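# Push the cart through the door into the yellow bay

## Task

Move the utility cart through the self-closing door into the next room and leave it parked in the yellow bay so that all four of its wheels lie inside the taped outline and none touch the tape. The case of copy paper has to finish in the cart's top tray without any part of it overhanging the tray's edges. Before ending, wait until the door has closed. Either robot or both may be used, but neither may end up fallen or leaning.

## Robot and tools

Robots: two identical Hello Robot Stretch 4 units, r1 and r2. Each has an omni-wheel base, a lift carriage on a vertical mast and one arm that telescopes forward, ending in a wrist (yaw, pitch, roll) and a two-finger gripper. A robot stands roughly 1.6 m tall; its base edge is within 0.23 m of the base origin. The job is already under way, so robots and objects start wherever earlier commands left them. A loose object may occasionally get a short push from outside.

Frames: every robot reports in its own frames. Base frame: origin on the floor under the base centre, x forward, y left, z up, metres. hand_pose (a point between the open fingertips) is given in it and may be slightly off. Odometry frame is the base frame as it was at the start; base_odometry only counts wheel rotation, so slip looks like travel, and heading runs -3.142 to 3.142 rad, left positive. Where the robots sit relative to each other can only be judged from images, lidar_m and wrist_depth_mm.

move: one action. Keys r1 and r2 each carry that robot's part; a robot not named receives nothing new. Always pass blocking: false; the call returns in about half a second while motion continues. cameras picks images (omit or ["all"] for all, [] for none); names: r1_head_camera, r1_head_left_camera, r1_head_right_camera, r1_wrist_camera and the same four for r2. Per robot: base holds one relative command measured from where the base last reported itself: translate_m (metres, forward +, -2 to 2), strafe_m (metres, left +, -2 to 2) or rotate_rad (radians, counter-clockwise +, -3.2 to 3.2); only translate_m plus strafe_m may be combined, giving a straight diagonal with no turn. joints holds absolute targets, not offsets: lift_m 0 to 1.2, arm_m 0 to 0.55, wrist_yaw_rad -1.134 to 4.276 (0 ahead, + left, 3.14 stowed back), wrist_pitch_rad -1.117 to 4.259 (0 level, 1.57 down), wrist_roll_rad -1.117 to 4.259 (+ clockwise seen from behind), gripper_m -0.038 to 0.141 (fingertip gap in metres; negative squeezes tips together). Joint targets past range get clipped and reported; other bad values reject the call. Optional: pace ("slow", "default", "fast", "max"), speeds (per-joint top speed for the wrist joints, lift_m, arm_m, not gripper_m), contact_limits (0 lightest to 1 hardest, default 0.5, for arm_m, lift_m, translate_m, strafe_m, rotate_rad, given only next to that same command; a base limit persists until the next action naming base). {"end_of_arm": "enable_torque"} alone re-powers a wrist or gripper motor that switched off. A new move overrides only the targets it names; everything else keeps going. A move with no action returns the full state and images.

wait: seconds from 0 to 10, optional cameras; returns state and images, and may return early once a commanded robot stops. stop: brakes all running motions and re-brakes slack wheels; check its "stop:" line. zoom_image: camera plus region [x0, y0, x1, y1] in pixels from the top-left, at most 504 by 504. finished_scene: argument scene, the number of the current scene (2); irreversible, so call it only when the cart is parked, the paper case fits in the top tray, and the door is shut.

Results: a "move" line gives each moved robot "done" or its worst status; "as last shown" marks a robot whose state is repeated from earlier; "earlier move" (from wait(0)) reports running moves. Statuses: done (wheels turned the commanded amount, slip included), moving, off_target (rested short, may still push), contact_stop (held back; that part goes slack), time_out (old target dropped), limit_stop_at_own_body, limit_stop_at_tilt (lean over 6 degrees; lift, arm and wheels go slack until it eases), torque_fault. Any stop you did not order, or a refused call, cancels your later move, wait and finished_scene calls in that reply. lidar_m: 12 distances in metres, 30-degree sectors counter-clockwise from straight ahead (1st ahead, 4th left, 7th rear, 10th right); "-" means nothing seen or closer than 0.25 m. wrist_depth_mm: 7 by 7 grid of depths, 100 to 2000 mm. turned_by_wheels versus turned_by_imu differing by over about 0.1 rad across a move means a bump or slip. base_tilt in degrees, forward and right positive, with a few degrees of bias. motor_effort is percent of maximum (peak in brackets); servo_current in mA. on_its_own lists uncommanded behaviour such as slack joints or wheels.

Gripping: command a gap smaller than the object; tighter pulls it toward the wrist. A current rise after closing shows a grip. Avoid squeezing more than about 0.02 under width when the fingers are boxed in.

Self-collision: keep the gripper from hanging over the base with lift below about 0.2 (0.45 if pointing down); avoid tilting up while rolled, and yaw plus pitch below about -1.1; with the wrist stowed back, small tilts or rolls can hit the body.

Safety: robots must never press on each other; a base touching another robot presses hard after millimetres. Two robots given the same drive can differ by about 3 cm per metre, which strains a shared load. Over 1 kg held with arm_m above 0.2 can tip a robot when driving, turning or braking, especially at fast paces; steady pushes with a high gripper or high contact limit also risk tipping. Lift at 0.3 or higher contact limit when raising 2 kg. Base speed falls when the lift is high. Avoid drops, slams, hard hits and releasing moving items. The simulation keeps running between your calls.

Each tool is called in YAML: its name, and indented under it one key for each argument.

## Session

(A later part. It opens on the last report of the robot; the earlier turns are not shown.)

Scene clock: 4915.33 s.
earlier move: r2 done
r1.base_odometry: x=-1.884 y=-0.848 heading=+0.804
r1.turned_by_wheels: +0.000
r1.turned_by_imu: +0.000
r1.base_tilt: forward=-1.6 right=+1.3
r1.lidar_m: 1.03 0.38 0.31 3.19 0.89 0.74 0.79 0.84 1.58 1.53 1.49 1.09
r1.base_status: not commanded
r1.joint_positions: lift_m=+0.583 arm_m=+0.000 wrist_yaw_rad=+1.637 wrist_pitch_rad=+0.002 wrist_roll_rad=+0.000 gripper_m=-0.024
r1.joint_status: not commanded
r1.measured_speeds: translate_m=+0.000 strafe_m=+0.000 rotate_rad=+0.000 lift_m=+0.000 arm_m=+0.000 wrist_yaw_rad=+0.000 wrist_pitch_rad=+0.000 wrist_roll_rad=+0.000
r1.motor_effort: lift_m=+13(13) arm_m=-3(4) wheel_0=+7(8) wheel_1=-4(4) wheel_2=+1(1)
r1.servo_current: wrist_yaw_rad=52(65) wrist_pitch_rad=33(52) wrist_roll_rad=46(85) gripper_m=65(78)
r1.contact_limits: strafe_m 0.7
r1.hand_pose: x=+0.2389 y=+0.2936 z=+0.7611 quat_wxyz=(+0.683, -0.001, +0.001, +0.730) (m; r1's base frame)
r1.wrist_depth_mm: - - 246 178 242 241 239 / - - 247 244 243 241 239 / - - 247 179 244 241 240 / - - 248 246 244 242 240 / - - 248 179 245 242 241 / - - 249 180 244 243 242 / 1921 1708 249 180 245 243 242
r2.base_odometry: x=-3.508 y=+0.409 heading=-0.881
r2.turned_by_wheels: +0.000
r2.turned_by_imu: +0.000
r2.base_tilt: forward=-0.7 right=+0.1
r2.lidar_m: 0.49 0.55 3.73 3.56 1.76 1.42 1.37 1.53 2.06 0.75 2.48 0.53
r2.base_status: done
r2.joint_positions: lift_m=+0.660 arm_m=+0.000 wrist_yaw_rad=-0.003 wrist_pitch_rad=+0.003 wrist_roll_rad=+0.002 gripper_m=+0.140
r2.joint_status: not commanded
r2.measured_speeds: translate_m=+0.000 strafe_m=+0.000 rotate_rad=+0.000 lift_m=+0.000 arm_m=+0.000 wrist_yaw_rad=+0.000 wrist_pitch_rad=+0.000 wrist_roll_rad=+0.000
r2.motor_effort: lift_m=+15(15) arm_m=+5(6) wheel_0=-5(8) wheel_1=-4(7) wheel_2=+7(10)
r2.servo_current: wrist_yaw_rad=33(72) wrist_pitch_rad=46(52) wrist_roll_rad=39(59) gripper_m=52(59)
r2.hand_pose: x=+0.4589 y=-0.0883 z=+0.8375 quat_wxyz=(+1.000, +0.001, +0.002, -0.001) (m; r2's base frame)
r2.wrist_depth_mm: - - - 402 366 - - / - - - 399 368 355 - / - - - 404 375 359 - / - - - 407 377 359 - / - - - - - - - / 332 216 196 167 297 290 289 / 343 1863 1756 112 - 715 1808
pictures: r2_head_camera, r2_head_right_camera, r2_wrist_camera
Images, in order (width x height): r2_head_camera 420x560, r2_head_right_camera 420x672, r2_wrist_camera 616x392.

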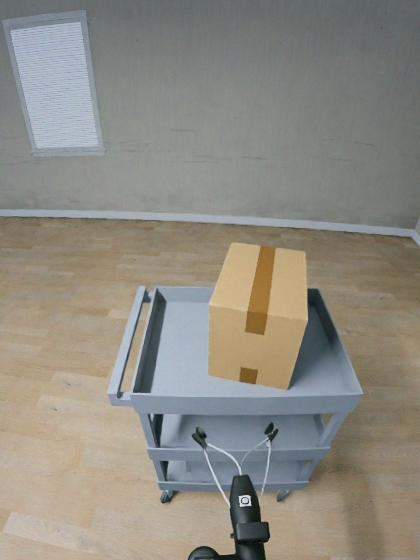

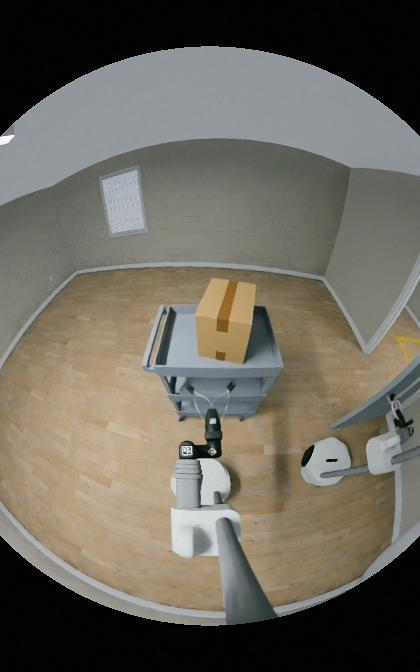

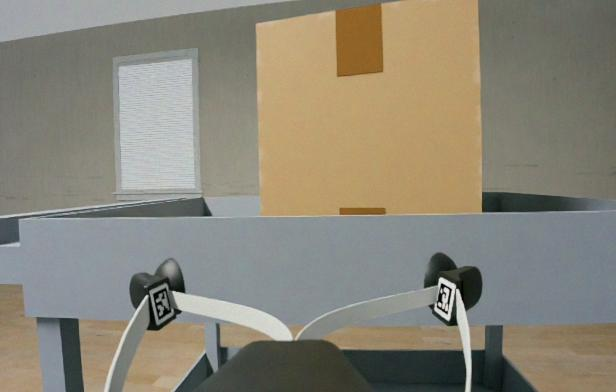

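move:
  blocking: false
  r2: {"base": {"translate_m": -0.22, "strafe_m": 0.75}, "joints": {"lift_m": 0.682}}
  cameras: []

wait:
  seconds: 6
  cameras: ["r2_head_camera","r2_head_right_camera"]

Scene clock: 4925.83 s.
move: r2 moving
r1.base_odometry: x=-1.884 y=-0.848 heading=+0.804
r1.turned_by_wheels: +0.000
r1.turned_by_imu: +0.000
r1.base_tilt: forward=-1.6 right=+1.2
r1.lidar_m: 1.04 0.37 0.32 3.16 0.90 0.76 0.79 0.92 1.57 1.50 1.49 1.08
r1.base_status: not commanded
r1.joint_positions: lift_m=+0.583 arm_m=+0.000 wrist_yaw_rad=+1.637 wrist_pitch_rad=+0.002 wrist_roll_rad=+0.000 gripper_m=-0.024
r1.joint_status: not commanded
r1.measured_speeds: translate_m=+0.000 strafe_m=+0.000 rotate_rad=+0.000 lift_m=+0.000 arm_m=+0.000 wrist_yaw_rad=+0.000 wrist_pitch_rad=+0.000 wrist_roll_rad=+0.000
r1.motor_effort: lift_m=+13(13) arm_m=-3(4) wheel_0=+7(8) wheel_1=-4(4) wheel_2=+1(1)
r1.servo_current: wrist_yaw_rad=39(65) wrist_pitch_rad=39(46) wrist_roll_rad=52(59) gripper_m=72(72)
r1.contact_limits: strafe_m 0.7
r1.hand_pose: x=+0.2389 y=+0.2936 z=+0.7611 quat_wxyz=(+0.683, -0.001, +0.001, +0.730) (m; r1's base frame)
r1.wrist_depth_mm: - - 245 178 242 241 239 / - - 247 244 243 241 239 / - - 247 178 244 241 240 / - - 247 245 243 242 240 / - - 249 179 244 242 241 / - - 249 180 244 242 241 / 1921 1708 248 180 246 242 242
r2.base_odometry: x=-3.490 y=+0.436 heading=-0.880
r2.turned_by_wheels: +0.000
r2.turned_by_imu: +0.001
r2.base_tilt: forward=-0.7 right=+0.1
r2.lidar_m: 0.49 0.57 3.71 3.53 1.73 1.37 1.37 1.50 2.08 0.80 2.50 0.55
r2.base_status: translate_m moving; strafe_m moving
r2.joint_positions: lift_m=+0.681 arm_m=+0.000 wrist_yaw_rad=-0.003 wrist_pitch_rad=+0.003 wrist_roll_rad=+0.002 gripper_m=+0.140
r2.joint_status: lift_m moving
r2.measured_speeds: translate_m=-0.035 strafe_m=+0.120 rotate_rad=+0.000 lift_m=+0.016 arm_m=+0.000 wrist_yaw_rad=+0.000 wrist_pitch_rad=+0.000 wrist_roll_rad=+0.000
r2.motor_effort: lift_m=+24(24) arm_m=+5(6) wheel_0=-11(13) wheel_1=+9(9) wheel_2=+7(9)
r2.servo_current: wrist_yaw_rad=46(52) wrist_pitch_rad=46(46) wrist_roll_rad=52(52) gripper_m=52(52)
r2.hand_pose: x=+0.4589 y=-0.0883 z=+0.8587 quat_wxyz=(+1.000, +0.001, +0.002, -0.001) (m; r2's base frame)
r2.wrist_depth_mm: - - - - - 366 - / - - - 418 387 366 - / - - - 421 389 368 - / - - - 421 389 368 - / 347 - - - 392 364 - / - 202 196 158 213 190 - / 1921 1756 1808 112 - 723 1756
pictures: none
No camera images: "cameras" was empty.

Scene clock: 4929.40 s.
earlier move: r2 done
r1.base_odometry: x=-1.884 y=-0.848 heading=+0.804
r1.turned_by_wheels: +0.000
r1.turned_by_imu: +0.000
r1.base_tilt: forward=-1.6 right=+1.2
r1.lidar_m: 1.03 0.34 0.34 3.17 0.87 0.74 1.55 1.53 1.59 1.50 1.46 1.09
r1.base_status: not commanded
r1.joint_positions: lift_m=+0.583 arm_m=+0.000 wrist_yaw_rad=+1.637 wrist_pitch_rad=+0.002 wrist_roll_rad=+0.000 gripper_m=-0.024
r1.joint_status: not commanded
r1.measured_speeds: translate_m=+0.000 strafe_m=+0.000 rotate_rad=+0.000 lift_m=+0.000 arm_m=+0.000 wrist_yaw_rad=+0.000 wrist_pitch_rad=+0.000 wrist_roll_rad=+0.000
r1.motor_effort: lift_m=+13(13) arm_m=-3(4) wheel_0=+8(8) wheel_1=-4(5) wheel_2=+1(1)
r1.servo_current: wrist_yaw_rad=39(72) wrist_pitch_rad=39(52) wrist_roll_rad=52(65) gripper_m=65(78)
r1.contact_limits: strafe_m 0.7
r1.hand_pose: x=+0.2389 y=+0.2936 z=+0.7611 quat_wxyz=(+0.683, -0.001, +0.001, +0.730) (m; r1's base frame)
r1.wrist_depth_mm: - - 246 179 242 241 239 / - - 247 244 243 241 239 / - - 247 179 243 242 240 / - - 248 245 245 241 240 / - - 248 179 244 242 241 / - - 248 180 244 242 242 / 1921 1708 249 180 245 243 242
r2.base_odometry: x=-3.070 y=+1.056 heading=-0.880
r2.turned_by_wheels: +0.000
r2.turned_by_imu: +0.000
r2.base_tilt: forward=-0.7 right=+0.1
r2.lidar_m: 3.63 3.75 3.02 2.72 1.34 1.06 1.03 1.15 1.81 1.51 1.06 0.88
r2.base_status: done
r2.joint_positions: lift_m=+0.682 arm_m=+0.000 wrist_yaw_rad=-0.003 wrist_pitch_rad=+0.003 wrist_roll_rad=+0.002 gripper_m=+0.140
r2.joint_status: all done
r2.measured_speeds: translate_m=+0.000 strafe_m=+0.000 rotate_rad=+0.000 lift_m=+0.000 arm_m=+0.000 wrist_yaw_rad=+0.000 wrist_pitch_rad=+0.000 wrist_roll_rad=+0.000
r2.motor_effort: lift_m=+21(24) arm_m=+5(6) wheel_0=-2(14) wheel_1=+3(11) wheel_2=+4(9)
r2.servo_current: wrist_yaw_rad=33(59) wrist_pitch_rad=46(52) wrist_roll_rad=46(59) gripper_m=52(59)
r2.hand_pose: x=+0.4589 y=-0.0882 z=+0.8590 quat_wxyz=(+1.000, +0.001, +0.002, -0.001) (m; r2's base frame)
r2.wrist_depth_mm: - - - - - - - / - - - - - - - / - - - - - - - / - - - - - - - / - - - - - - - / - - - - - 960 - / 1983 1983 - 112 - 1863 -
wait: 3.57 of 6 s (r2 has come to rest)
pictures: r2_head_camera, r2_head_right_camera
Images, in order (width x height): r2_head_camera 420x560, r2_head_right_camera 420x672.

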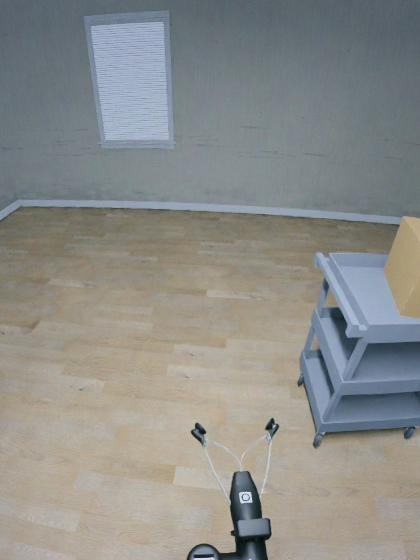

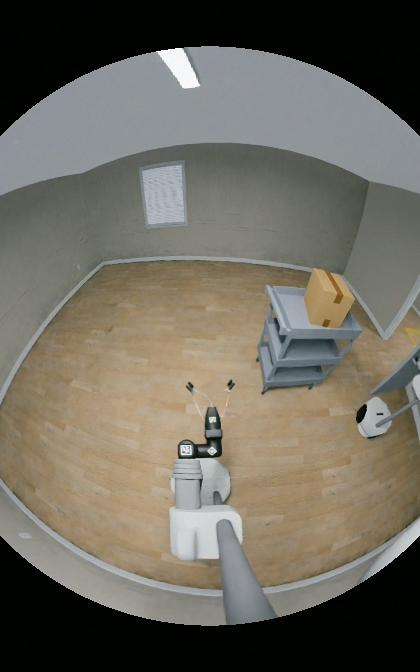

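move:
  blocking: false
  r2: {"base": {"rotate_rad": -1.58}}
  cameras: []

wait:
  seconds: 5
  cameras: ["r2_head_camera","r2_wrist_camera","r2_head_left_camera"]

Scene clock: 4941.00 s.
move: r2 moving
r1.base_odometry: x=-1.884 y=-0.848 heading=+0.804
r1.turned_by_wheels: +0.000
r1.turned_by_imu: +0.000
r1.base_tilt: forward=-1.6 right=+1.3
r1.lidar_m: 1.04 0.36 0.32 3.18 0.90 0.77 1.52 1.57 1.58 1.51 1.45 1.08
r1.base_status: not commanded
r1.joint_positions: lift_m=+0.583 arm_m=+0.000 wrist_yaw_rad=+1.637 wrist_pitch_rad=+0.002 wrist_roll_rad=+0.000 gripper_m=-0.024
r1.joint_status: not commanded
r1.measured_speeds: translate_m=+0.000 strafe_m=+0.000 rotate_rad=+0.000 lift_m=+0.000 arm_m=+0.000 wrist_yaw_rad=+0.000 wrist_pitch_rad=+0.000 wrist_roll_rad=+0.000
r1.motor_effort: lift_m=+13(13) arm_m=-3(4) wheel_0=+8(8) wheel_1=-4(4) wheel_2=+1(1)
r1.servo_current: wrist_yaw_rad=52(59) wrist_pitch_rad=46(46) wrist_roll_rad=46(59) gripper_m=65(78)
r1.contact_limits: strafe_m 0.7
r1.hand_pose: x=+0.2389 y=+0.2936 z=+0.7611 quat_wxyz=(+0.683, -0.001, +0.001, +0.730) (m; r1's base frame)
r1.wrist_depth_mm: - - 246 179 242 241 238 / - - 247 243 243 241 238 / - - 247 179 244 242 240 / - - 248 245 244 243 241 / - - 249 179 244 243 240 / - - 248 180 244 243 241 / 1921 1708 249 180 246 243 242
r2.base_odometry: x=-3.070 y=+1.056 heading=-1.133
r2.turned_by_wheels: -0.253
r2.turned_by_imu: -0.245
r2.base_tilt: forward=-0.7 right=+0.0
r2.lidar_m: 1.07 3.70 3.24 3.01 1.71 1.14 1.06 1.07 1.38 1.68 1.52 0.89
r2.base_status: rotate_rad moving
r2.joint_positions: lift_m=+0.682 arm_m=+0.000 wrist_yaw_rad=-0.003 wrist_pitch_rad=+0.003 wrist_roll_rad=+0.002 gripper_m=+0.140
r2.joint_status: not commanded
r2.measured_speeds: translate_m=+0.002 strafe_m=-0.001 rotate_rad=-0.975 lift_m=+0.000 arm_m=+0.000 wrist_yaw_rad=+0.000 wrist_pitch_rad=+0.000 wrist_roll_rad=+0.000
r2.motor_effort: lift_m=+21(21) arm_m=+5(6) wheel_0=+8(13) wheel_1=+10(10) wheel_2=+9(11)
r2.servo_current: wrist_yaw_rad=33(46) wrist_pitch_rad=39(52) wrist_roll_rad=46(59) gripper_m=52(59)
r2.hand_pose: x=+0.4589 y=-0.0882 z=+0.8590 quat_wxyz=(+1.000, +0.001, +0.002, -0.001) (m; r2's base frame)
r2.wrist_depth_mm: - - - - - - - / - - - - - - - / - - - - - 1042 768 / - - - - - 1060 778 / - - - - - 676 - / - - - - 1078 188 - / - 1921 - 112 - - -
pictures: none
No camera images: "cameras" was empty.

Scene clock: 4942.60 s.
earlier move: r2 done
r1.base_odometry: x=-1.884 y=-0.848 heading=+0.804
r1.turned_by_wheels: +0.000
r1.turned_by_imu: +0.000
r1.base_tilt: forward=-1.6 right=+1.3
r1.lidar_m: 1.04 0.35 0.31 3.18 0.90 0.75 1.49 1.32 1.55 1.51 1.44 1.09
r1.base_status: not commanded
r1.joint_positions: lift_m=+0.583 arm_m=+0.000 wrist_yaw_rad=+1.637 wrist_pitch_rad=+0.002 wrist_roll_rad=+0.000 gripper_m=-0.024
r1.joint_status: not commanded
r1.measured_speeds: translate_m=+0.000 strafe_m=+0.000 rotate_rad=+0.000 lift_m=+0.000 arm_m=+0.000 wrist_yaw_rad=+0.000 wrist_pitch_rad=+0.000 wrist_roll_rad=+0.000
r1.motor_effort: lift_m=+13(13) arm_m=-3(4) wheel_0=+7(8) wheel_1=-4(5) wheel_2=+0(1)
r1.servo_current: wrist_yaw_rad=46(65) wrist_pitch_rad=46(46) wrist_roll_rad=52(65) gripper_m=65(78)
r1.contact_limits: strafe_m 0.7
r1.hand_pose: x=+0.2389 y=+0.2936 z=+0.7611 quat_wxyz=(+0.683, -0.001, +0.001, +0.730) (m; r1's base frame)
r1.wrist_depth_mm: - - 246 179 242 240 239 / - - 248 244 243 241 240 / - - 248 179 243 241 239 / - - 248 244 244 242 240 / - - 248 179 244 242 240 / - - 249 180 245 242 242 / 1921 1756 249 180 245 243 242
r2.base_odometry: x=-3.070 y=+1.056 heading=-2.459
r2.turned_by_wheels: -1.327
r2.turned_by_imu: -1.291
r2.base_tilt: forward=-0.7 right=+0.1
r2.lidar_m: 1.53 1.05 0.89 3.62 3.77 3.05 2.74 1.36 1.08 1.03 1.18 1.82
r2.base_status: done
r2.joint_positions: lift_m=+0.682 arm_m=+0.000 wrist_yaw_rad=-0.003 wrist_pitch_rad=+0.003 wrist_roll_rad=+0.002 gripper_m=+0.140
r2.joint_status: not commanded
r2.measured_speeds: translate_m=+0.000 strafe_m=+0.000 rotate_rad=+0.000 lift_m=+0.000 arm_m=+0.000 wrist_yaw_rad=+0.000 wrist_pitch_rad=+0.000 wrist_roll_rad=+0.000
r2.motor_effort: lift_m=+21(21) arm_m=+5(6) wheel_0=+3(13) wheel_1=+4(11) wheel_2=+4(11)
r2.servo_current: wrist_yaw_rad=46(59) wrist_pitch_rad=39(52) wrist_roll_rad=46(65) gripper_m=52(59)
r2.hand_pose: x=+0.4590 y=-0.0882 z=+0.8590 quat_wxyz=(+1.000, +0.001, +0.002, -0.001) (m; r2's base frame)
r2.wrist_depth_mm: - - 1756 - - - - / - - - - - - - / - - - - - - - / - - 1756 - - - - / - - - - - - - / - - 1808 - - - - / 1983 1921 1863 112 1921 1808 1863
wait: 1.60 of 5 s (r2 has come to rest)
pictures: r2_head_camera, r2_head_left_camera, r2_wrist_camera
Images, in order (width x height): r2_head_camera 420x560, r2_head_left_camera 420x672, r2_wrist_camera 616x392.

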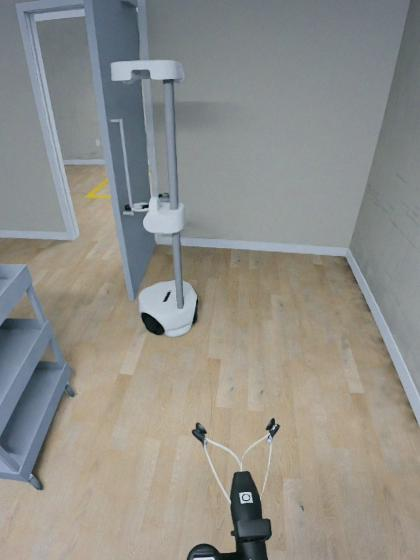

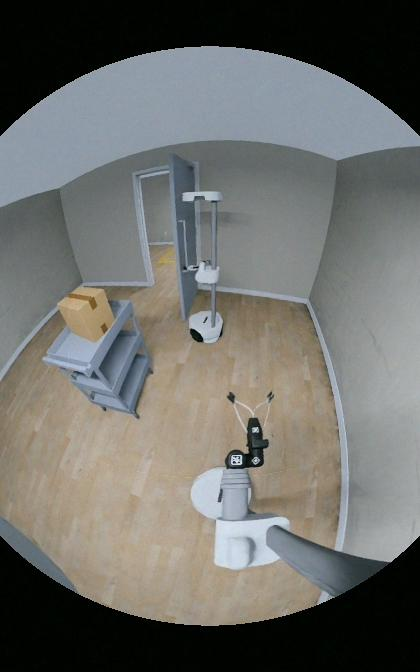

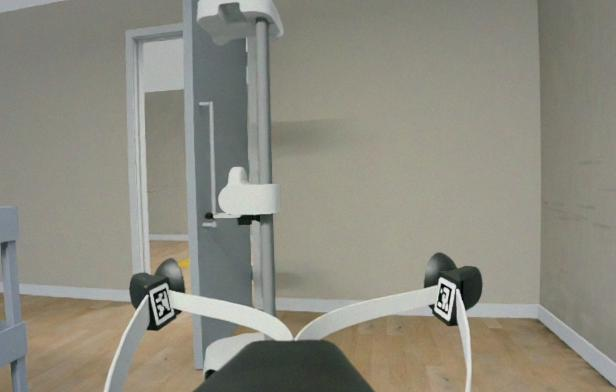

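move:
  blocking: false
  r2: {"base": {"strafe_m": 0.95, "translate_m": -0.04}}
  cameras: []

wait:
  seconds: 6
  cameras: ["r2_head_camera","r2_wrist_camera"]

Scene clock: 4962.13 s.
move: r2 moving
r1.base_odometry: x=-1.884 y=-0.848 heading=+0.804
r1.turned_by_wheels: +0.000
r1.turned_by_imu: +0.000
r1.base_tilt: forward=-1.6 right=+1.3
r1.lidar_m: 1.03 0.32 0.30 3.16 0.91 0.77 1.30 1.32 1.57 1.49 1.46 1.08
r1.base_status: not commanded
r1.joint_positions: lift_m=+0.583 arm_m=+0.000 wrist_yaw_rad=+1.637 wrist_pitch_rad=+0.002 wrist_roll_rad=+0.000 gripper_m=-0.024
r1.joint_status: not commanded
r1.measured_speeds: translate_m=+0.000 strafe_m=+0.000 rotate_rad=+0.000 lift_m=+0.000 arm_m=+0.000 wrist_yaw_rad=+0.000 wrist_pitch_rad=+0.000 wrist_roll_rad=+0.000
r1.motor_effort: lift_m=+13(13) arm_m=-3(4) wheel_0=+7(8) wheel_1=-4(4) wheel_2=+1(1)
r1.servo_current: wrist_yaw_rad=52(65) wrist_pitch_rad=33(46) wrist_roll_rad=39(52) gripper_m=65(72)
r1.contact_limits: strafe_m 0.7
r1.hand_pose: x=+0.2389 y=+0.2936 z=+0.7611 quat_wxyz=(+0.683, -0.001, +0.001, +0.730) (m; r1's base frame)
r1.wrist_depth_mm: - - 246 178 242 241 238 / - - 247 244 243 240 239 / - - 248 178 243 242 240 / - - 248 245 243 241 241 / - - 248 179 244 242 241 / - - 249 179 244 243 241 / 1921 1708 248 180 245 243 242
r2.base_odometry: x=-3.047 y=+1.029 heading=-2.459
r2.turned_by_wheels: +0.001
r2.turned_by_imu: +0.001
r2.base_tilt: forward=-0.7 right=+0.1
r2.lidar_m: 1.51 1.02 0.86 3.60 3.74 3.02 2.85 1.38 1.11 1.09 1.21 1.90
r2.base_status: translate_m moving; strafe_m moving
r2.joint_positions: lift_m=+0.682 arm_m=+0.000 wrist_yaw_rad=-0.003 wrist_pitch_rad=+0.003 wrist_roll_rad=+0.002 gripper_m=+0.140
r2.joint_status: not commanded
r2.measured_speeds: translate_m=-0.006 strafe_m=+0.136 rotate_rad=+0.005 lift_m=+0.000 arm_m=+0.000 wrist_yaw_rad=+0.000 wrist_pitch_rad=+0.000 wrist_roll_rad=+0.000
r2.motor_effort: lift_m=+21(21) arm_m=+5(6) wheel_0=-11(11) wheel_1=+10(12) wheel_2=+6(7)
r2.servo_current: wrist_yaw_rad=52(59) wrist_pitch_rad=46(46) wrist_roll_rad=52(52) gripper_m=52(59)
r2.hand_pose: x=+0.4590 y=-0.0882 z=+0.8590 quat_wxyz=(+1.000, +0.001, +0.002, -0.001) (m; r2's base frame)
r2.wrist_depth_mm: - - - - - - - / - - - - - - - / - - - - - - - / - - 1808 - - - - / - - - - - - - / - - 216 - - - - / 1983 1863 1808 112 - 1808 1921
pictures: none
No camera images: "cameras" was empty.

Scene clock: 4966.23 s.
earlier move: r2 done
r1.base_odometry: x=-1.884 y=-0.848 heading=+0.804
r1.turned_by_wheels: +0.000
r1.turned_by_imu: +0.000
r1.base_tilt: forward=-1.6 right=+1.2
r1.lidar_m: 1.04 0.38 0.32 3.17 0.90 0.76 1.71 2.16 1.59 1.51 1.46 1.07
r1.base_status: not commanded
r1.joint_positions: lift_m=+0.583 arm_m=+0.000 wrist_yaw_rad=+1.637 wrist_pitch_rad=+0.002 wrist_roll_rad=+0.000 gripper_m=-0.024
r1.joint_status: not commanded
r1.measured_speeds: translate_m=+0.000 strafe_m=+0.000 rotate_rad=+0.000 lift_m=+0.000 arm_m=+0.000 wrist_yaw_rad=+0.000 wrist_pitch_rad=+0.000 wrist_roll_rad=+0.000
r1.motor_effort: lift_m=+13(13) arm_m=-4(4) wheel_0=+7(8) wheel_1=-4(5) wheel_2=+1(1)
r1.servo_current: wrist_yaw_rad=46(78) wrist_pitch_rad=39(52) wrist_roll_rad=33(72) gripper_m=65(78)
r1.contact_limits: strafe_m 0.7
r1.hand_pose: x=+0.2389 y=+0.2936 z=+0.7611 quat_wxyz=(+0.683, -0.001, +0.001, +0.730) (m; r1's base frame)
r1.wrist_depth_mm: - - 246 178 243 241 239 / - - 246 244 243 240 240 / - - 247 179 243 241 240 / - - 248 244 243 241 240 / - - 248 179 244 243 241 / - - 249 180 244 242 242 / 1921 1708 249 180 246 242 242
r2.base_odometry: x=-2.440 y=+0.344 heading=-2.459
r2.turned_by_wheels: +0.000
r2.turned_by_imu: +0.001
r2.base_tilt: forward=-0.7 right=+0.1
r2.lidar_m: 0.52 0.58 2.74 2.70 2.98 2.85 2.83 2.49 2.01 1.99 2.19 0.54
r2.base_status: done
r2.joint_positions: lift_m=+0.682 arm_m=+0.000 wrist_yaw_rad=-0.003 wrist_pitch_rad=+0.003 wrist_roll_rad=+0.002 gripper_m=+0.140
r2.joint_status: not commanded
r2.measured_speeds: translate_m=+0.000 strafe_m=+0.000 rotate_rad=+0.000 lift_m=+0.000 arm_m=+0.000 wrist_yaw_rad=+0.000 wrist_pitch_rad=+0.000 wrist_roll_rad=+0.000
r2.motor_effort: lift_m=+20(21) arm_m=+5(6) wheel_0=+0(14) wheel_1=-1(13) wheel_2=+5(8)
r2.servo_current: wrist_yaw_rad=52(59) wrist_pitch_rad=33(46) wrist_roll_rad=59(65) gripper_m=46(59)
r2.hand_pose: x=+0.4590 y=-0.0882 z=+0.8590 quat_wxyz=(+1.000, +0.001, +0.002, -0.001) (m; r2's base frame)
r2.wrist_depth_mm: - - - - - - - / - - - - - - - / - - 634 609 - - - / - - 634 609 - 1537 - / 355 340 334 327 319 - - / 421 407 392 384 384 203 - / 455 1921 - 112 - 1464 1808
wait: 4.10 of 6 s (r2 has come to rest)
pictures: r2_head_camera, r2_wrist_camera
Images, in order (width x height): r2_head_camera 420x560, r2_wrist_camera 616x392.

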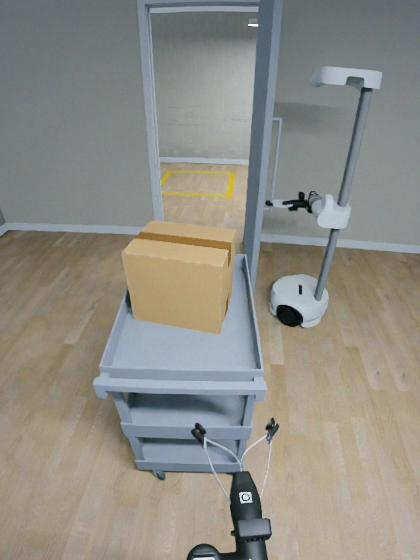

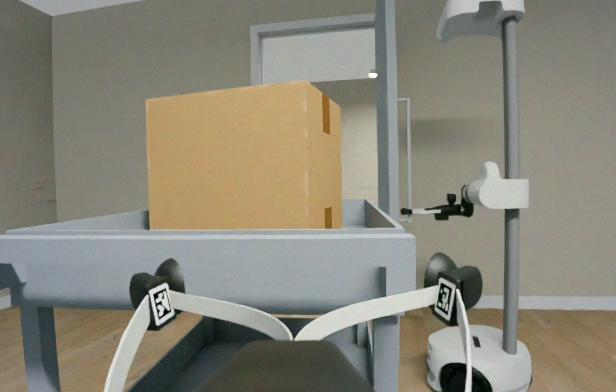

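move:
  blocking: false
  r2: {"base": {"strafe_m": 0.1}, "pace": "slow"}
  cameras: []

wait:
  seconds: 3
  cameras: ["r2_head_camera","r2_wrist_camera"]

zoom_image:
  camera: "r2_wrist_camera"
  region: [0, 180, 500, 392]

Scene clock: 4995.37 s.
move: r2 moving
r1.base_odometry: x=-1.884 y=-0.848 heading=+0.804
r1.turned_by_wheels: +0.000
r1.turned_by_imu: +0.000
r1.base_tilt: forward=-1.6 right=+1.2
r1.lidar_m: 1.04 0.34 0.33 3.20 0.91 0.77 1.75 2.12 1.60 1.52 1.46 1.08
r1.base_status: not commanded
r1.joint_positions: lift_m=+0.583 arm_m=+0.000 wrist_yaw_rad=+1.637 wrist_pitch_rad=+0.002 wrist_roll_rad=+0.000 gripper_m=-0.024
r1.joint_status: not commanded
r1.measured_speeds: translate_m=+0.000 strafe_m=+0.000 rotate_rad=+0.000 lift_m=+0.000 arm_m=+0.000 wrist_yaw_rad=+0.000 wrist_pitch_rad=+0.000 wrist_roll_rad=+0.000
r1.motor_effort: lift_m=+13(13) arm_m=-3(4) wheel_0=+7(8) wheel_1=-4(4) wheel_2=+1(1)
r1.servo_current: wrist_yaw_rad=39(65) wrist_pitch_rad=39(46) wrist_roll_rad=59(59) gripper_m=65(72)
r1.contact_limits: strafe_m 0.7
r1.hand_pose: x=+0.2389 y=+0.2936 z=+0.7611 quat_wxyz=(+0.683, -0.001, +0.001, +0.730) (m; r1's base frame)
r1.wrist_depth_mm: - - 246 178 243 241 238 / - - 247 243 243 240 240 / - - 247 179 243 242 239 / - - 248 245 244 242 241 / - - 248 179 244 243 241 / - - 248 180 244 243 241 / 1921 1708 248 180 245 243 242
r2.base_odometry: x=-2.431 y=+0.333 heading=-2.459
r2.turned_by_wheels: +0.000
r2.turned_by_imu: +0.001
r2.base_tilt: forward=-0.7 right=+0.1
r2.lidar_m: 0.53 0.57 2.73 2.67 2.93 2.83 2.83 2.50 1.99 2.00 2.20 0.57
r2.base_status: strafe_m moving
r2.joint_positions: lift_m=+0.682 arm_m=+0.000 wrist_yaw_rad=-0.003 wrist_pitch_rad=+0.003 wrist_roll_rad=+0.002 gripper_m=+0.140
r2.joint_status: not commanded
r2.measured_speeds: translate_m=+0.000 strafe_m=+0.057 rotate_rad=+0.002 lift_m=+0.000 arm_m=+0.000 wrist_yaw_rad=+0.000 wrist_pitch_rad=+0.000 wrist_roll_rad=+0.000
r2.motor_effort: lift_m=+21(21) arm_m=+5(6) wheel_0=-7(9) wheel_1=+7(7) wheel_2=+0(3)
r2.servo_current: wrist_yaw_rad=46(59) wrist_pitch_rad=46(52) wrist_roll_rad=59(59) gripper_m=52(52)
r2.hand_pose: x=+0.4590 y=-0.0882 z=+0.8590 quat_wxyz=(+1.000, +0.001, +0.002, -0.001) (m; r2's base frame)
r2.wrist_depth_mm: - - - - - - - / - - - - - - - / - - 634 609 - - - / - - 647 609 - 1499 - / 355 343 336 329 322 - - / 430 410 394 389 384 190 - / 1756 1921 931 112 - - 1808
pictures: none
No camera images: "cameras" was empty.

Scene clock: 4997.00 s.
earlier move: r2 done
r1.base_odometry: x=-1.884 y=-0.848 heading=+0.804
r1.turned_by_wheels: +0.000
r1.turned_by_imu: +0.000
r1.base_tilt: forward=-1.6 right=+1.3
r1.lidar_m: 1.02 0.37 0.33 3.18 0.87 0.77 1.77 2.15 1.59 1.52 1.47 1.10
r1.base_status: not commanded
r1.joint_positions: lift_m=+0.583 arm_m=+0.000 wrist_yaw_rad=+1.637 wrist_pitch_rad=+0.002 wrist_roll_rad=+0.000 gripper_m=-0.024
r1.joint_status: not commanded
r1.measured_speeds: translate_m=+0.000 strafe_m=+0.000 rotate_rad=+0.000 lift_m=+0.000 arm_m=+0.000 wrist_yaw_rad=+0.000 wrist_pitch_rad=+0.000 wrist_roll_rad=+0.000
r1.motor_effort: lift_m=+13(13) arm_m=-3(4) wheel_0=+7(8) wheel_1=-4(5) wheel_2=+1(1)
r1.servo_current: wrist_yaw_rad=33(65) wrist_pitch_rad=39(52) wrist_roll_rad=52(72) gripper_m=65(72)
r1.contact_limits: strafe_m 0.7
r1.hand_pose: x=+0.2389 y=+0.2936 z=+0.7611 quat_wxyz=(+0.683, -0.001, +0.001, +0.730) (m; r1's base frame)
r1.wrist_depth_mm: - - 246 178 242 241 239 / - - 247 244 242 241 239 / - - 247 179 243 242 239 / - - 248 245 245 242 241 / - - 248 179 244 243 241 / - - 248 180 244 243 240 / 1921 1708 248 180 245 242 242
r2.base_odometry: x=-2.377 y=+0.267 heading=-2.459
r2.turned_by_wheels: +0.000
r2.turned_by_imu: +0.000
r2.base_tilt: forward=-0.7 right=+0.1
r2.lidar_m: 0.52 0.56 2.64 2.62 2.86 2.84 2.82 2.59 2.10 2.07 2.29 0.55
r2.base_status: done
r2.joint_positions: lift_m=+0.682 arm_m=+0.000 wrist_yaw_rad=-0.003 wrist_pitch_rad=+0.003 wrist_roll_rad=+0.002 gripper_m=+0.140
r2.joint_status: not commanded
r2.measured_speeds: translate_m=+0.000 strafe_m=+0.000 rotate_rad=+0.000 lift_m=+0.000 arm_m=+0.000 wrist_yaw_rad=+0.000 wrist_pitch_rad=+0.000 wrist_roll_rad=+0.000
r2.motor_effort: lift_m=+20(21) arm_m=+6(6) wheel_0=-4(9) wheel_1=+5(8) wheel_2=+0(3)
r2.servo_current: wrist_yaw_rad=52(65) wrist_pitch_rad=46(52) wrist_roll_rad=52(65) gripper_m=59(59)
r2.hand_pose: x=+0.4590 y=-0.0882 z=+0.8590 quat_wxyz=(+1.000, +0.001, +0.002, -0.001) (m; r2's base frame)
r2.wrist_depth_mm: - - - - - - - / - - - - - - - / - - 668 615 1863 - - / - - 668 615 715 - - / - 349 340 332 327 315 - / - 413 399 392 387 315 - / - 1756 1921 112 - 1366 1756
wait: 1.63 of 3 s (r2 has come to rest)
pictures: r2_head_camera, r2_wrist_camera
Images, in order (width x height): r2_head_camera 420x560, r2_wrist_camera 616x392.

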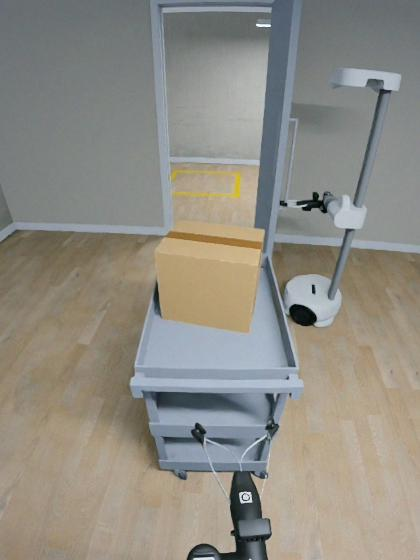

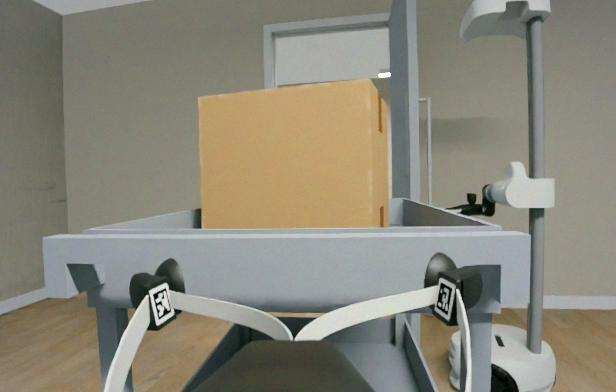

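Scaled by 1.008.

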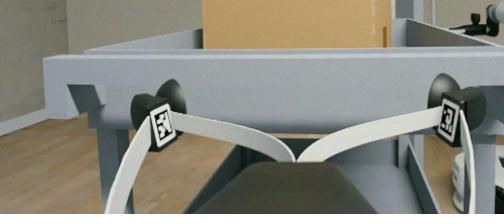

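zoom_image:
  camera: "r2_head_camera"
  region: [130, 120, 330, 270]

Scaled by 2.520 from the camera's 420x560 image, which has a finer 1200x1600 frame.

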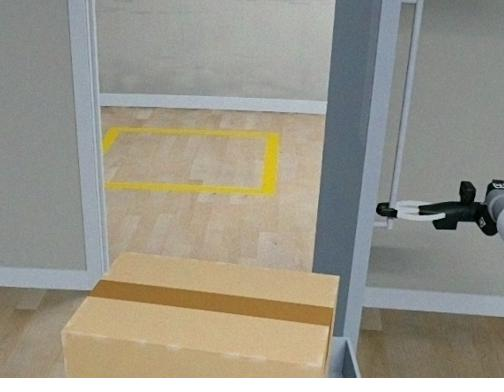

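move:
  blocking: false
  r2: {"base": {"translate_m": 0.2}, "pace": "slow"}
  cameras: []

wait:
  seconds: 4
  cameras: ["r2_head_camera","r2_wrist_camera"]

Scene clock: 5053.33 s.
move: r2 moving
r1.base_odometry: x=-1.884 y=-0.848 heading=+0.804
r1.turned_by_wheels: +0.000
r1.turned_by_imu: +0.000
r1.base_tilt: forward=-1.5 right=+1.3
r1.lidar_m: 1.04 0.36 0.33 3.18 0.90 0.76 1.80 2.12 1.58 1.50 1.48 1.07
r1.base_status: not commanded
r1.joint_positions: lift_m=+0.583 arm_m=+0.000 wrist_yaw_rad=+1.637 wrist_pitch_rad=+0.002 wrist_roll_rad=+0.000 gripper_m=-0.024
r1.joint_status: not commanded
r1.measured_speeds: translate_m=+0.000 strafe_m=+0.000 rotate_rad=+0.000 lift_m=+0.000 arm_m=+0.000 wrist_yaw_rad=+0.000 wrist_pitch_rad=+0.000 wrist_roll_rad=+0.000
r1.motor_effort: lift_m=+13(13) arm_m=-4(4) wheel_0=+7(8) wheel_1=-4(4) wheel_2=+1(1)
r1.servo_current: wrist_yaw_rad=46(59) wrist_pitch_rad=39(46) wrist_roll_rad=39(65) gripper_m=72(72)
r1.contact_limits: strafe_m 0.7
r1.hand_pose: x=+0.2389 y=+0.2936 z=+0.7611 quat_wxyz=(+0.683, -0.001, +0.001, +0.730) (m; r1's base frame)
r1.wrist_depth_mm: - - 247 178 242 241 239 / - - 246 244 243 241 240 / - - 247 179 243 241 239 / - - 248 245 245 243 241 / - - 249 179 244 243 241 / - - 249 179 244 243 242 / 1921 1708 249 180 246 243 241
r2.base_odometry: x=-2.386 y=+0.259 heading=-2.459
r2.turned_by_wheels: +0.000
r2.turned_by_imu: +0.001
r2.base_tilt: forward=-0.7 right=+0.0
r2.lidar_m: 0.52 0.57 2.64 2.61 2.85 2.85 2.82 2.62 2.08 2.09 2.30 0.52
r2.base_status: translate_m moving
r2.joint_positions: lift_m=+0.682 arm_m=+0.000 wrist_yaw_rad=-0.003 wrist_pitch_rad=+0.003 wrist_roll_rad=+0.002 gripper_m=+0.140
r2.joint_status: not commanded
r2.measured_speeds: translate_m=+0.048 strafe_m=+0.000 rotate_rad=-0.001 lift_m=+0.000 arm_m=+0.000 wrist_yaw_rad=+0.000 wrist_pitch_rad=+0.000 wrist_roll_rad=+0.000
r2.motor_effort: lift_m=+21(21) arm_m=+5(6) wheel_0=+5(9) wheel_1=+6(7) wheel_2=-8(11)
r2.servo_current: wrist_yaw_rad=39(59) wrist_pitch_rad=46(46) wrist_roll_rad=46(59) gripper_m=46(52)
r2.hand_pose: x=+0.4590 y=-0.0882 z=+0.8590 quat_wxyz=(+1.000, +0.001, +0.002, -0.001) (m; r2's base frame)
r2.wrist_depth_mm: - - - - - - - / - - - 615 - - - / - - 654 603 1808 - - / - - 661 603 691 - - / - 338 330 320 315 306 - / - 402 389 379 370 304 - / 1983 1863 1863 112 - 1499 1756
pictures: none
No camera images: "cameras" was empty.

Scene clock: 5056.10 s.
earlier move: r2 done
r1.base_odometry: x=-1.884 y=-0.848 heading=+0.804
r1.turned_by_wheels: +0.000
r1.turned_by_imu: +0.000
r1.base_tilt: forward=-1.6 right=+1.3
r1.lidar_m: 1.03 0.37 0.32 3.17 0.72 0.76 - 2.13 1.57 1.51 1.45 1.08
r1.base_status: not commanded
r1.joint_positions: lift_m=+0.583 arm_m=+0.000 wrist_yaw_rad=+1.637 wrist_pitch_rad=+0.002 wrist_roll_rad=+0.000 gripper_m=-0.024
r1.joint_status: not commanded
r1.measured_speeds: translate_m=+0.000 strafe_m=+0.000 rotate_rad=+0.000 lift_m=+0.000 arm_m=+0.000 wrist_yaw_rad=+0.000 wrist_pitch_rad=+0.000 wrist_roll_rad=+0.000
r1.motor_effort: lift_m=+13(13) arm_m=-3(4) wheel_0=+7(8) wheel_1=-4(4) wheel_2=+1(1)
r1.servo_current: wrist_yaw_rad=46(72) wrist_pitch_rad=46(52) wrist_roll_rad=46(72) gripper_m=65(78)
r1.contact_limits: strafe_m 0.7
r1.hand_pose: x=+0.2389 y=+0.2936 z=+0.7611 quat_wxyz=(+0.683, -0.001, +0.001, +0.730) (m; r1's base frame)
r1.wrist_depth_mm: - - 246 179 242 240 238 / - - 247 244 242 241 239 / - - 247 178 243 242 240 / - - 248 244 244 242 240 / - - 249 179 244 242 241 / - - 249 179 244 242 241 / 1921 1756 249 180 245 243 242
r2.base_odometry: x=-2.532 y=+0.141 heading=-2.458
r2.turned_by_wheels: +0.000
r2.turned_by_imu: +0.000
r2.base_tilt: forward=-0.7 right=+0.0
r2.lidar_m: 0.44 0.45 2.60 2.57 2.81 3.04 3.01 2.66 2.13 2.11 2.32 0.51
r2.base_status: done
r2.joint_positions: lift_m=+0.682 arm_m=+0.000 wrist_yaw_rad=-0.002 wrist_pitch_rad=+0.003 wrist_roll_rad=+0.002 gripper_m=+0.140
r2.joint_status: not commanded
r2.measured_speeds: translate_m=+0.000 strafe_m=+0.000 rotate_rad=+0.000 lift_m=+0.000 arm_m=+0.000 wrist_yaw_rad=+0.000 wrist_pitch_rad=+0.000 wrist_roll_rad=+0.000
r2.motor_effort: lift_m=+21(21) arm_m=+5(6) wheel_0=+6(10) wheel_1=+5(7) wheel_2=-7(17)
r2.servo_current: wrist_yaw_rad=46(59) wrist_pitch_rad=39(52) wrist_roll_rad=46(59) gripper_m=46(59)
r2.hand_pose: x=+0.4590 y=-0.0879 z=+0.8590 quat_wxyz=(+1.000, +0.001, +0.002, -0.001) (m; r2's base frame)
r2.wrist_depth_mm: - - - - - - - / - - 544 512 - - - / - - 544 512 - - - / - - 554 517 - - 1205 / 304 306 303 265 253 243 - / 306 242 241 301 303 256 241 / 315 1756 768 112 303 309 1281
wait: 2.77 of 4 s (r2 has come to rest)
pictures: r2_head_camera, r2_wrist_camera
Images, in order (width x height): r2_head_camera 420x560, r2_wrist_camera 616x392.

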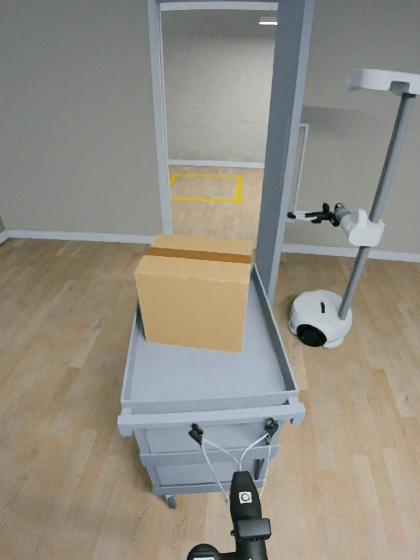

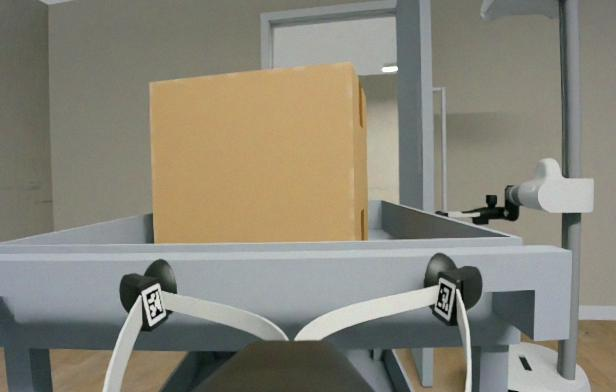

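zoom_image:
  camera: "r2_wrist_camera"
  region: [0, 200, 310, 392]

zoom_image:
  camera: "r2_wrist_camera"
  region: [306, 200, 616, 392]

zoom_image:
  camera: "r2_head_camera"
  region: [100, 370, 320, 520]

Scaled by 1.626.

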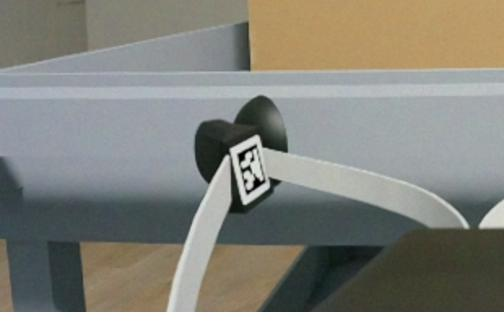

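Scaled by 1.626.

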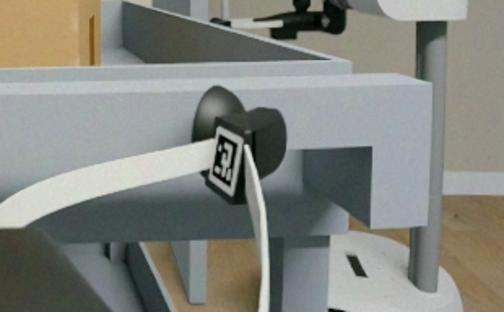

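Scaled by 2.291 from the camera's 420x560 image, which has a finer 1200x1600 frame.

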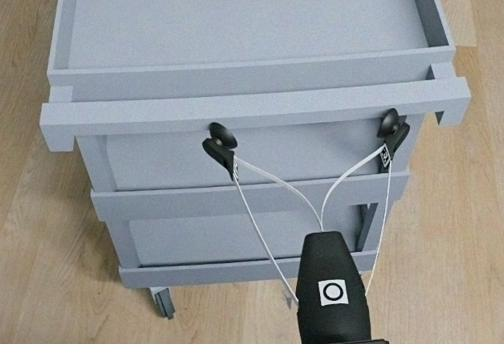

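move:
  blocking: false
  r2: {"base": {"translate_m": 0.25}, "pace": "slow"}
  cameras: []

wait:
  seconds: 4
  cameras: ["r2_head_camera","r2_wrist_camera"]

Scene clock: 5104.40 s.
move: r2 moving
r1.base_odometry: x=-1.884 y=-0.848 heading=+0.804
r1.turned_by_wheels: +0.000
r1.turned_by_imu: +0.000
r1.base_tilt: forward=-1.6 right=+1.2
r1.lidar_m: 1.05 0.35 0.33 3.19 0.72 0.74 - 2.16 1.57 1.53 1.48 1.09
r1.base_status: not commanded
r1.joint_positions: lift_m=+0.583 arm_m=+0.000 wrist_yaw_rad=+1.637 wrist_pitch_rad=+0.002 wrist_roll_rad=+0.000 gripper_m=-0.024
r1.joint_status: not commanded
r1.measured_speeds: translate_m=+0.000 strafe_m=+0.000 rotate_rad=+0.000 lift_m=+0.000 arm_m=+0.000 wrist_yaw_rad=+0.000 wrist_pitch_rad=+0.000 wrist_roll_rad=+0.000
r1.motor_effort: lift_m=+13(13) arm_m=-3(4) wheel_0=+7(8) wheel_1=-4(5) wheel_2=+1(1)
r1.servo_current: wrist_yaw_rad=52(65) wrist_pitch_rad=46(52) wrist_roll_rad=39(59) gripper_m=72(72)
r1.contact_limits: strafe_m 0.7
r1.hand_pose: x=+0.2389 y=+0.2936 z=+0.7611 quat_wxyz=(+0.683, -0.001, +0.001, +0.730) (m; r1's base frame)
r1.wrist_depth_mm: - - 247 178 242 241 239 / - - 246 244 243 241 239 / - - 247 179 244 242 240 / - - 247 245 244 242 240 / - - 248 179 244 242 241 / - - 248 179 244 242 241 / 1808 1708 249 180 245 243 242
r2.base_odometry: x=-2.541 y=+0.133 heading=-2.458
r2.turned_by_wheels: +0.000
r2.turned_by_imu: +0.001
r2.base_tilt: forward=-0.7 right=+0.0
r2.lidar_m: 0.43 0.46 2.61 2.56 2.82 3.05 3.04 2.64 2.14 2.12 2.32 0.52
r2.base_status: translate_m moving
r2.joint_positions: lift_m=+0.682 arm_m=+0.000 wrist_yaw_rad=-0.002 wrist_pitch_rad=+0.003 wrist_roll_rad=+0.002 gripper_m=+0.140
r2.joint_status: not commanded
r2.measured_speeds: translate_m=+0.049 strafe_m=+0.000 rotate_rad=+0.000 lift_m=+0.000 arm_m=+0.000 wrist_yaw_rad=+0.000 wrist_pitch_rad=+0.000 wrist_roll_rad=+0.000
r2.motor_effort: lift_m=+21(21) arm_m=+5(6) wheel_0=+8(11) wheel_1=+8(9) wheel_2=-13(14)
r2.servo_current: wrist_yaw_rad=46(52) wrist_pitch_rad=39(46) wrist_roll_rad=46(52) gripper_m=52(59)
r2.hand_pose: x=+0.4590 y=-0.0879 z=+0.8590 quat_wxyz=(+1.000, +0.001, +0.002, -0.001) (m; r2's base frame)
r2.wrist_depth_mm: - - - - - - - / - - 544 508 - - - / - - 539 508 1921 - - / - - 544 517 1983 - 1118 / 303 300 301 263 252 242 1182 / 303 217 242 240 240 250 239 / 322 1756 778 112 1576 309 1756
pictures: none
No camera images: "cameras" was empty.

Scene clock: 5107.67 s.
earlier move: r2 done
r1.base_odometry: x=-1.884 y=-0.848 heading=+0.804
r1.turned_by_wheels: +0.000
r1.turned_by_imu: +0.000
r1.base_tilt: forward=-1.6 right=+1.2
r1.lidar_m: 1.02 0.35 0.31 3.18 0.77 0.91 - 2.12 1.57 1.52 1.49 1.09
r1.base_status: not commanded
r1.joint_positions: lift_m=+0.583 arm_m=+0.000 wrist_yaw_rad=+1.637 wrist_pitch_rad=+0.002 wrist_roll_rad=+0.000 gripper_m=-0.024
r1.joint_status: not commanded
r1.measured_speeds: translate_m=+0.000 strafe_m=+0.000 rotate_rad=+0.000 lift_m=+0.000 arm_m=+0.000 wrist_yaw_rad=+0.000 wrist_pitch_rad=+0.000 wrist_roll_rad=+0.000
r1.motor_effort: lift_m=+13(13) arm_m=-4(4) wheel_0=+7(8) wheel_1=-4(5) wheel_2=+1(1)
r1.servo_current: wrist_yaw_rad=59(78) wrist_pitch_rad=46(52) wrist_roll_rad=26(65) gripper_m=65(78)
r1.contact_limits: strafe_m 0.7
r1.hand_pose: x=+0.2389 y=+0.2936 z=+0.7611 quat_wxyz=(+0.683, -0.001, +0.001, +0.730) (m; r1's base frame)
r1.wrist_depth_mm: - - 246 178 242 240 238 / - - 246 244 242 240 239 / 1025 - 247 178 245 241 239 / 750 - 248 245 244 243 241 / - - 249 179 244 242 240 / 866 - 249 179 245 243 242 / 715 1138 249 180 245 242 242
r2.base_odometry: x=-2.725 y=-0.017 heading=-2.458
r2.turned_by_wheels: +0.000
r2.turned_by_imu: +0.001
r2.base_tilt: forward=-0.7 right=+0.0
r2.lidar_m: 0.44 0.45 2.55 2.52 2.77 3.28 3.25 2.68 2.17 2.15 2.37 0.52
r2.base_status: done
r2.joint_positions: lift_m=+0.682 arm_m=+0.000 wrist_yaw_rad=+0.001 wrist_pitch_rad=+0.003 wrist_roll_rad=+0.002 gripper_m=+0.140
r2.joint_status: not commanded
r2.measured_speeds: translate_m=+0.000 strafe_m=+0.000 rotate_rad=+0.000 lift_m=+0.000 arm_m=+0.000 wrist_yaw_rad=+0.000 wrist_pitch_rad=+0.000 wrist_roll_rad=+0.000
r2.motor_effort: lift_m=+20(21) arm_m=+5(6) wheel_0=+4(12) wheel_1=+6(10) wheel_2=-8(14)
r2.servo_current: wrist_yaw_rad=39(65) wrist_pitch_rad=39(46) wrist_roll_rad=33(65) gripper_m=52(59)
r2.hand_pose: x=+0.4593 y=-0.0870 z=+0.8590 quat_wxyz=(+1.000, +0.001, +0.002, +0.001) (m; r2's base frame)
r2.wrist_depth_mm: - - - - - - - / - 535 512 - - - - / - 530 512 - - - - / - 530 517 - - - - / 287 300 267 262 262 - - / 289 238 252 258 266 - - / 297 298 - 112 - 1863 1808
wait: 3.27 of 4 s (r2 has come to rest)
pictures: r2_head_camera, r2_wrist_camera
Images, in order (width x height): r2_head_camera 420x560, r2_wrist_camera 616x392.

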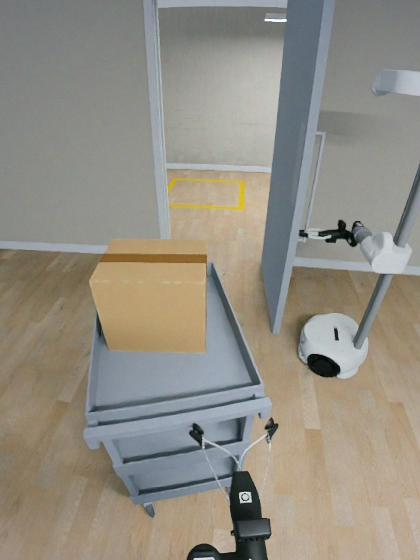

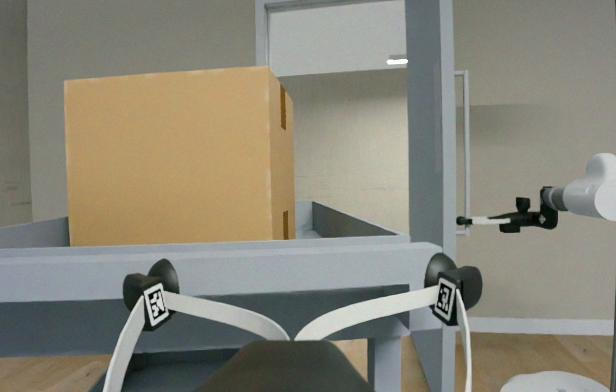

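zoom_image:
  camera: "r2_head_camera"
  region: [130, 140, 330, 290]

zoom_image:
  camera: "r2_head_camera"
  region: [60, 380, 300, 560]

Scaled by 2.520 from the camera's 420x560 image, which has a finer 1200x1600 frame.

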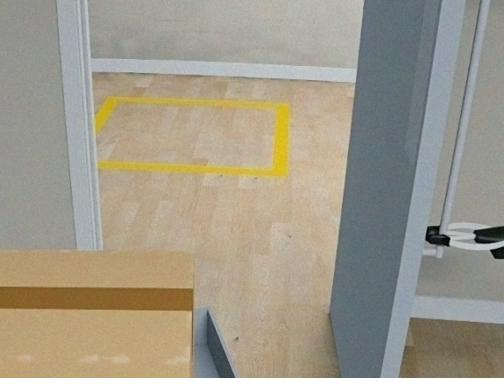

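Scaled by 2.100 from the camera's 420x560 image, which has a finer 1200x1600 frame.

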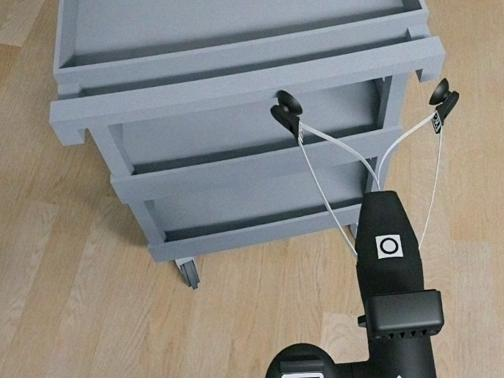

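move:
  blocking: false
  r2: {"base": {"translate_m": -0.12, "strafe_m": 0.21}, "pace": "slow"}
  cameras: []

wait:
  seconds: 4
  cameras: ["r2_head_camera","r2_wrist_camera"]

Scene clock: 5187.87 s.
move: r2 moving
r1.base_odometry: x=-1.884 y=-0.848 heading=+0.804
r1.turned_by_wheels: +0.000
r1.turned_by_imu: +0.000
r1.base_tilt: forward=-1.6 right=+1.3
r1.lidar_m: 1.04 0.33 0.33 3.18 0.77 0.91 - 2.12 1.59 1.49 1.43 1.10
r1.base_status: not commanded
r1.joint_positions: lift_m=+0.583 arm_m=+0.000 wrist_yaw_rad=+1.637 wrist_pitch_rad=+0.002 wrist_roll_rad=+0.000 gripper_m=-0.024
r1.joint_status: not commanded
r1.measured_speeds: translate_m=+0.000 strafe_m=+0.000 rotate_rad=+0.000 lift_m=+0.000 arm_m=+0.000 wrist_yaw_rad=+0.000 wrist_pitch_rad=+0.000 wrist_roll_rad=+0.000
r1.motor_effort: lift_m=+13(13) arm_m=-3(4) wheel_0=+7(8) wheel_1=-4(5) wheel_2=+1(1)
r1.servo_current: wrist_yaw_rad=52(72) wrist_pitch_rad=39(46) wrist_roll_rad=39(59) gripper_m=65(78)
r1.contact_limits: strafe_m 0.7
r1.hand_pose: x=+0.2389 y=+0.2936 z=+0.7611 quat_wxyz=(+0.683, -0.001, +0.001, +0.730) (m; r1's base frame)
r1.wrist_depth_mm: - - 245 178 242 241 239 / - - 246 244 242 241 240 / 1025 - 247 179 243 241 240 / 741 - 248 245 243 242 241 / - - 248 180 244 243 240 / 866 - 248 180 244 243 241 / 723 1138 249 180 245 242 241
r2.base_odometry: x=-2.714 y=-0.022 heading=-2.458
r2.turned_by_wheels: +0.000
r2.turned_by_imu: +0.001
r2.base_tilt: forward=-0.7 right=+0.1
r2.lidar_m: 0.43 0.44 2.55 2.53 2.73 3.27 3.25 2.70 2.19 2.15 2.37 0.57
r2.base_status: translate_m moving; strafe_m moving
r2.joint_positions: lift_m=+0.682 arm_m=+0.000 wrist_yaw_rad=+0.001 wrist_pitch_rad=+0.003 wrist_roll_rad=+0.002 gripper_m=+0.140
r2.joint_status: not commanded
r2.measured_speeds: translate_m=-0.024 strafe_m=+0.041 rotate_rad=+0.000 lift_m=+0.000 arm_m=+0.000 wrist_yaw_rad=+0.000 wrist_pitch_rad=+0.000 wrist_roll_rad=+0.000
r2.motor_effort: lift_m=+21(21) arm_m=+6(6) wheel_0=-8(10) wheel_1=+5(9) wheel_2=+6(7)
r2.servo_current: wrist_yaw_rad=52(59) wrist_pitch_rad=46(46) wrist_roll_rad=39(52) gripper_m=52(59)
r2.hand_pose: x=+0.4593 y=-0.0870 z=+0.8590 quat_wxyz=(+1.000, +0.001, +0.002, +0.001) (m; r2's base frame)
r2.wrist_depth_mm: - - - - - - - / - 539 525 - - - - / - 539 521 - - - - / - 539 521 699 - - - / 293 304 268 264 266 - - / 291 241 252 262 322 1336 - / 1756 310 - 112 - 1808 1921
pictures: none
No camera images: "cameras" was empty.

Scene clock: 5191.07 s.
earlier move: r2 done
r1.base_odometry: x=-1.884 y=-0.848 heading=+0.804
r1.turned_by_wheels: +0.000
r1.turned_by_imu: +0.000
r1.base_tilt: forward=-1.6 right=+1.2
r1.lidar_m: 1.04 0.34 0.32 3.18 0.78 0.89 - 2.15 1.58 1.52 1.44 1.09
r1.base_status: not commanded
r1.joint_positions: lift_m=+0.583 arm_m=+0.000 wrist_yaw_rad=+1.637 wrist_pitch_rad=+0.002 wrist_roll_rad=+0.000 gripper_m=-0.024
r1.joint_status: not commanded
r1.measured_speeds: translate_m=+0.000 strafe_m=+0.000 rotate_rad=+0.000 lift_m=+0.000 arm_m=+0.000 wrist_yaw_rad=+0.000 wrist_pitch_rad=+0.000 wrist_roll_rad=+0.000
r1.motor_effort: lift_m=+13(13) arm_m=-4(4) wheel_0=+7(8) wheel_1=-4(5) wheel_2=+1(1)
r1.servo_current: wrist_yaw_rad=59(72) wrist_pitch_rad=39(52) wrist_roll_rad=39(65) gripper_m=65(78)
r1.contact_limits: strafe_m 0.7
r1.hand_pose: x=+0.2389 y=+0.2936 z=+0.7611 quat_wxyz=(+0.683, -0.001, +0.001, +0.730) (m; r1's base frame)
r1.wrist_depth_mm: - - 247 178 241 240 239 / - - 247 244 243 240 240 / 1025 - 248 179 244 241 240 / 741 - 248 245 244 242 240 / - - 248 179 245 242 241 / 866 - 249 180 244 243 242 / 723 1160 249 180 245 242 242
r2.base_odometry: x=-2.500 y=-0.104 heading=-2.458
r2.turned_by_wheels: +0.000
r2.turned_by_imu: +0.000
r2.base_tilt: forward=-0.7 right=+0.1
r2.lidar_m: 0.49 2.88 2.37 2.34 2.57 3.15 3.12 2.95 2.36 2.33 2.61 0.59
r2.base_status: done
r2.joint_positions: lift_m=+0.682 arm_m=+0.000 wrist_yaw_rad=+0.001 wrist_pitch_rad=+0.003 wrist_roll_rad=+0.002 gripper_m=+0.140
r2.joint_status: not commanded
r2.measured_speeds: translate_m=+0.000 strafe_m=+0.000 rotate_rad=+0.000 lift_m=+0.000 arm_m=+0.000 wrist_yaw_rad=+0.000 wrist_pitch_rad=+0.000 wrist_roll_rad=+0.000
r2.motor_effort: lift_m=+21(21) arm_m=+5(6) wheel_0=-3(12) wheel_1=+4(9) wheel_2=+5(9)
r2.servo_current: wrist_yaw_rad=52(59) wrist_pitch_rad=39(46) wrist_roll_rad=52(65) gripper_m=46(59)
r2.hand_pose: x=+0.4593 y=-0.0870 z=+0.8590 quat_wxyz=(+1.000, +0.001, +0.002, +0.001) (m; r2's base frame)
r2.wrist_depth_mm: - - - - - - - / - - - - - - - / - - - 640 627 - - / - - 854 640 634 1537 - / - - 334 345 368 362 377 / - - 392 402 415 203 - / 1921 1921 399 112 - 1708 1863
wait: 3.20 of 4 s (r2 has come to rest)
pictures: r2_head_camera, r2_wrist_camera
Images, in order (width x height): r2_head_camera 420x560, r2_wrist_camera 616x392.

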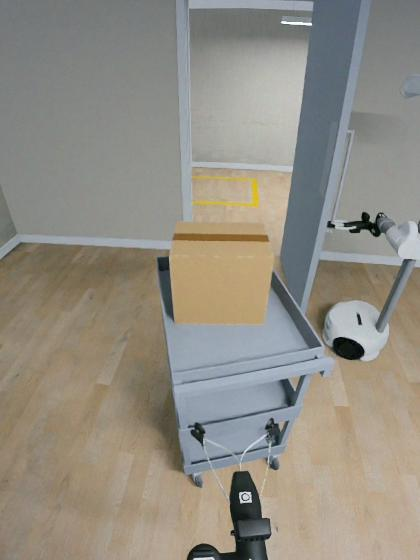

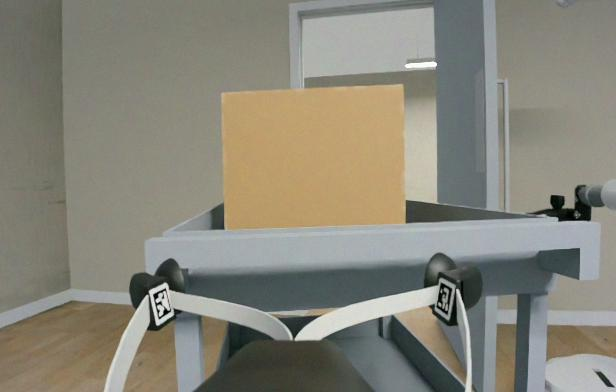

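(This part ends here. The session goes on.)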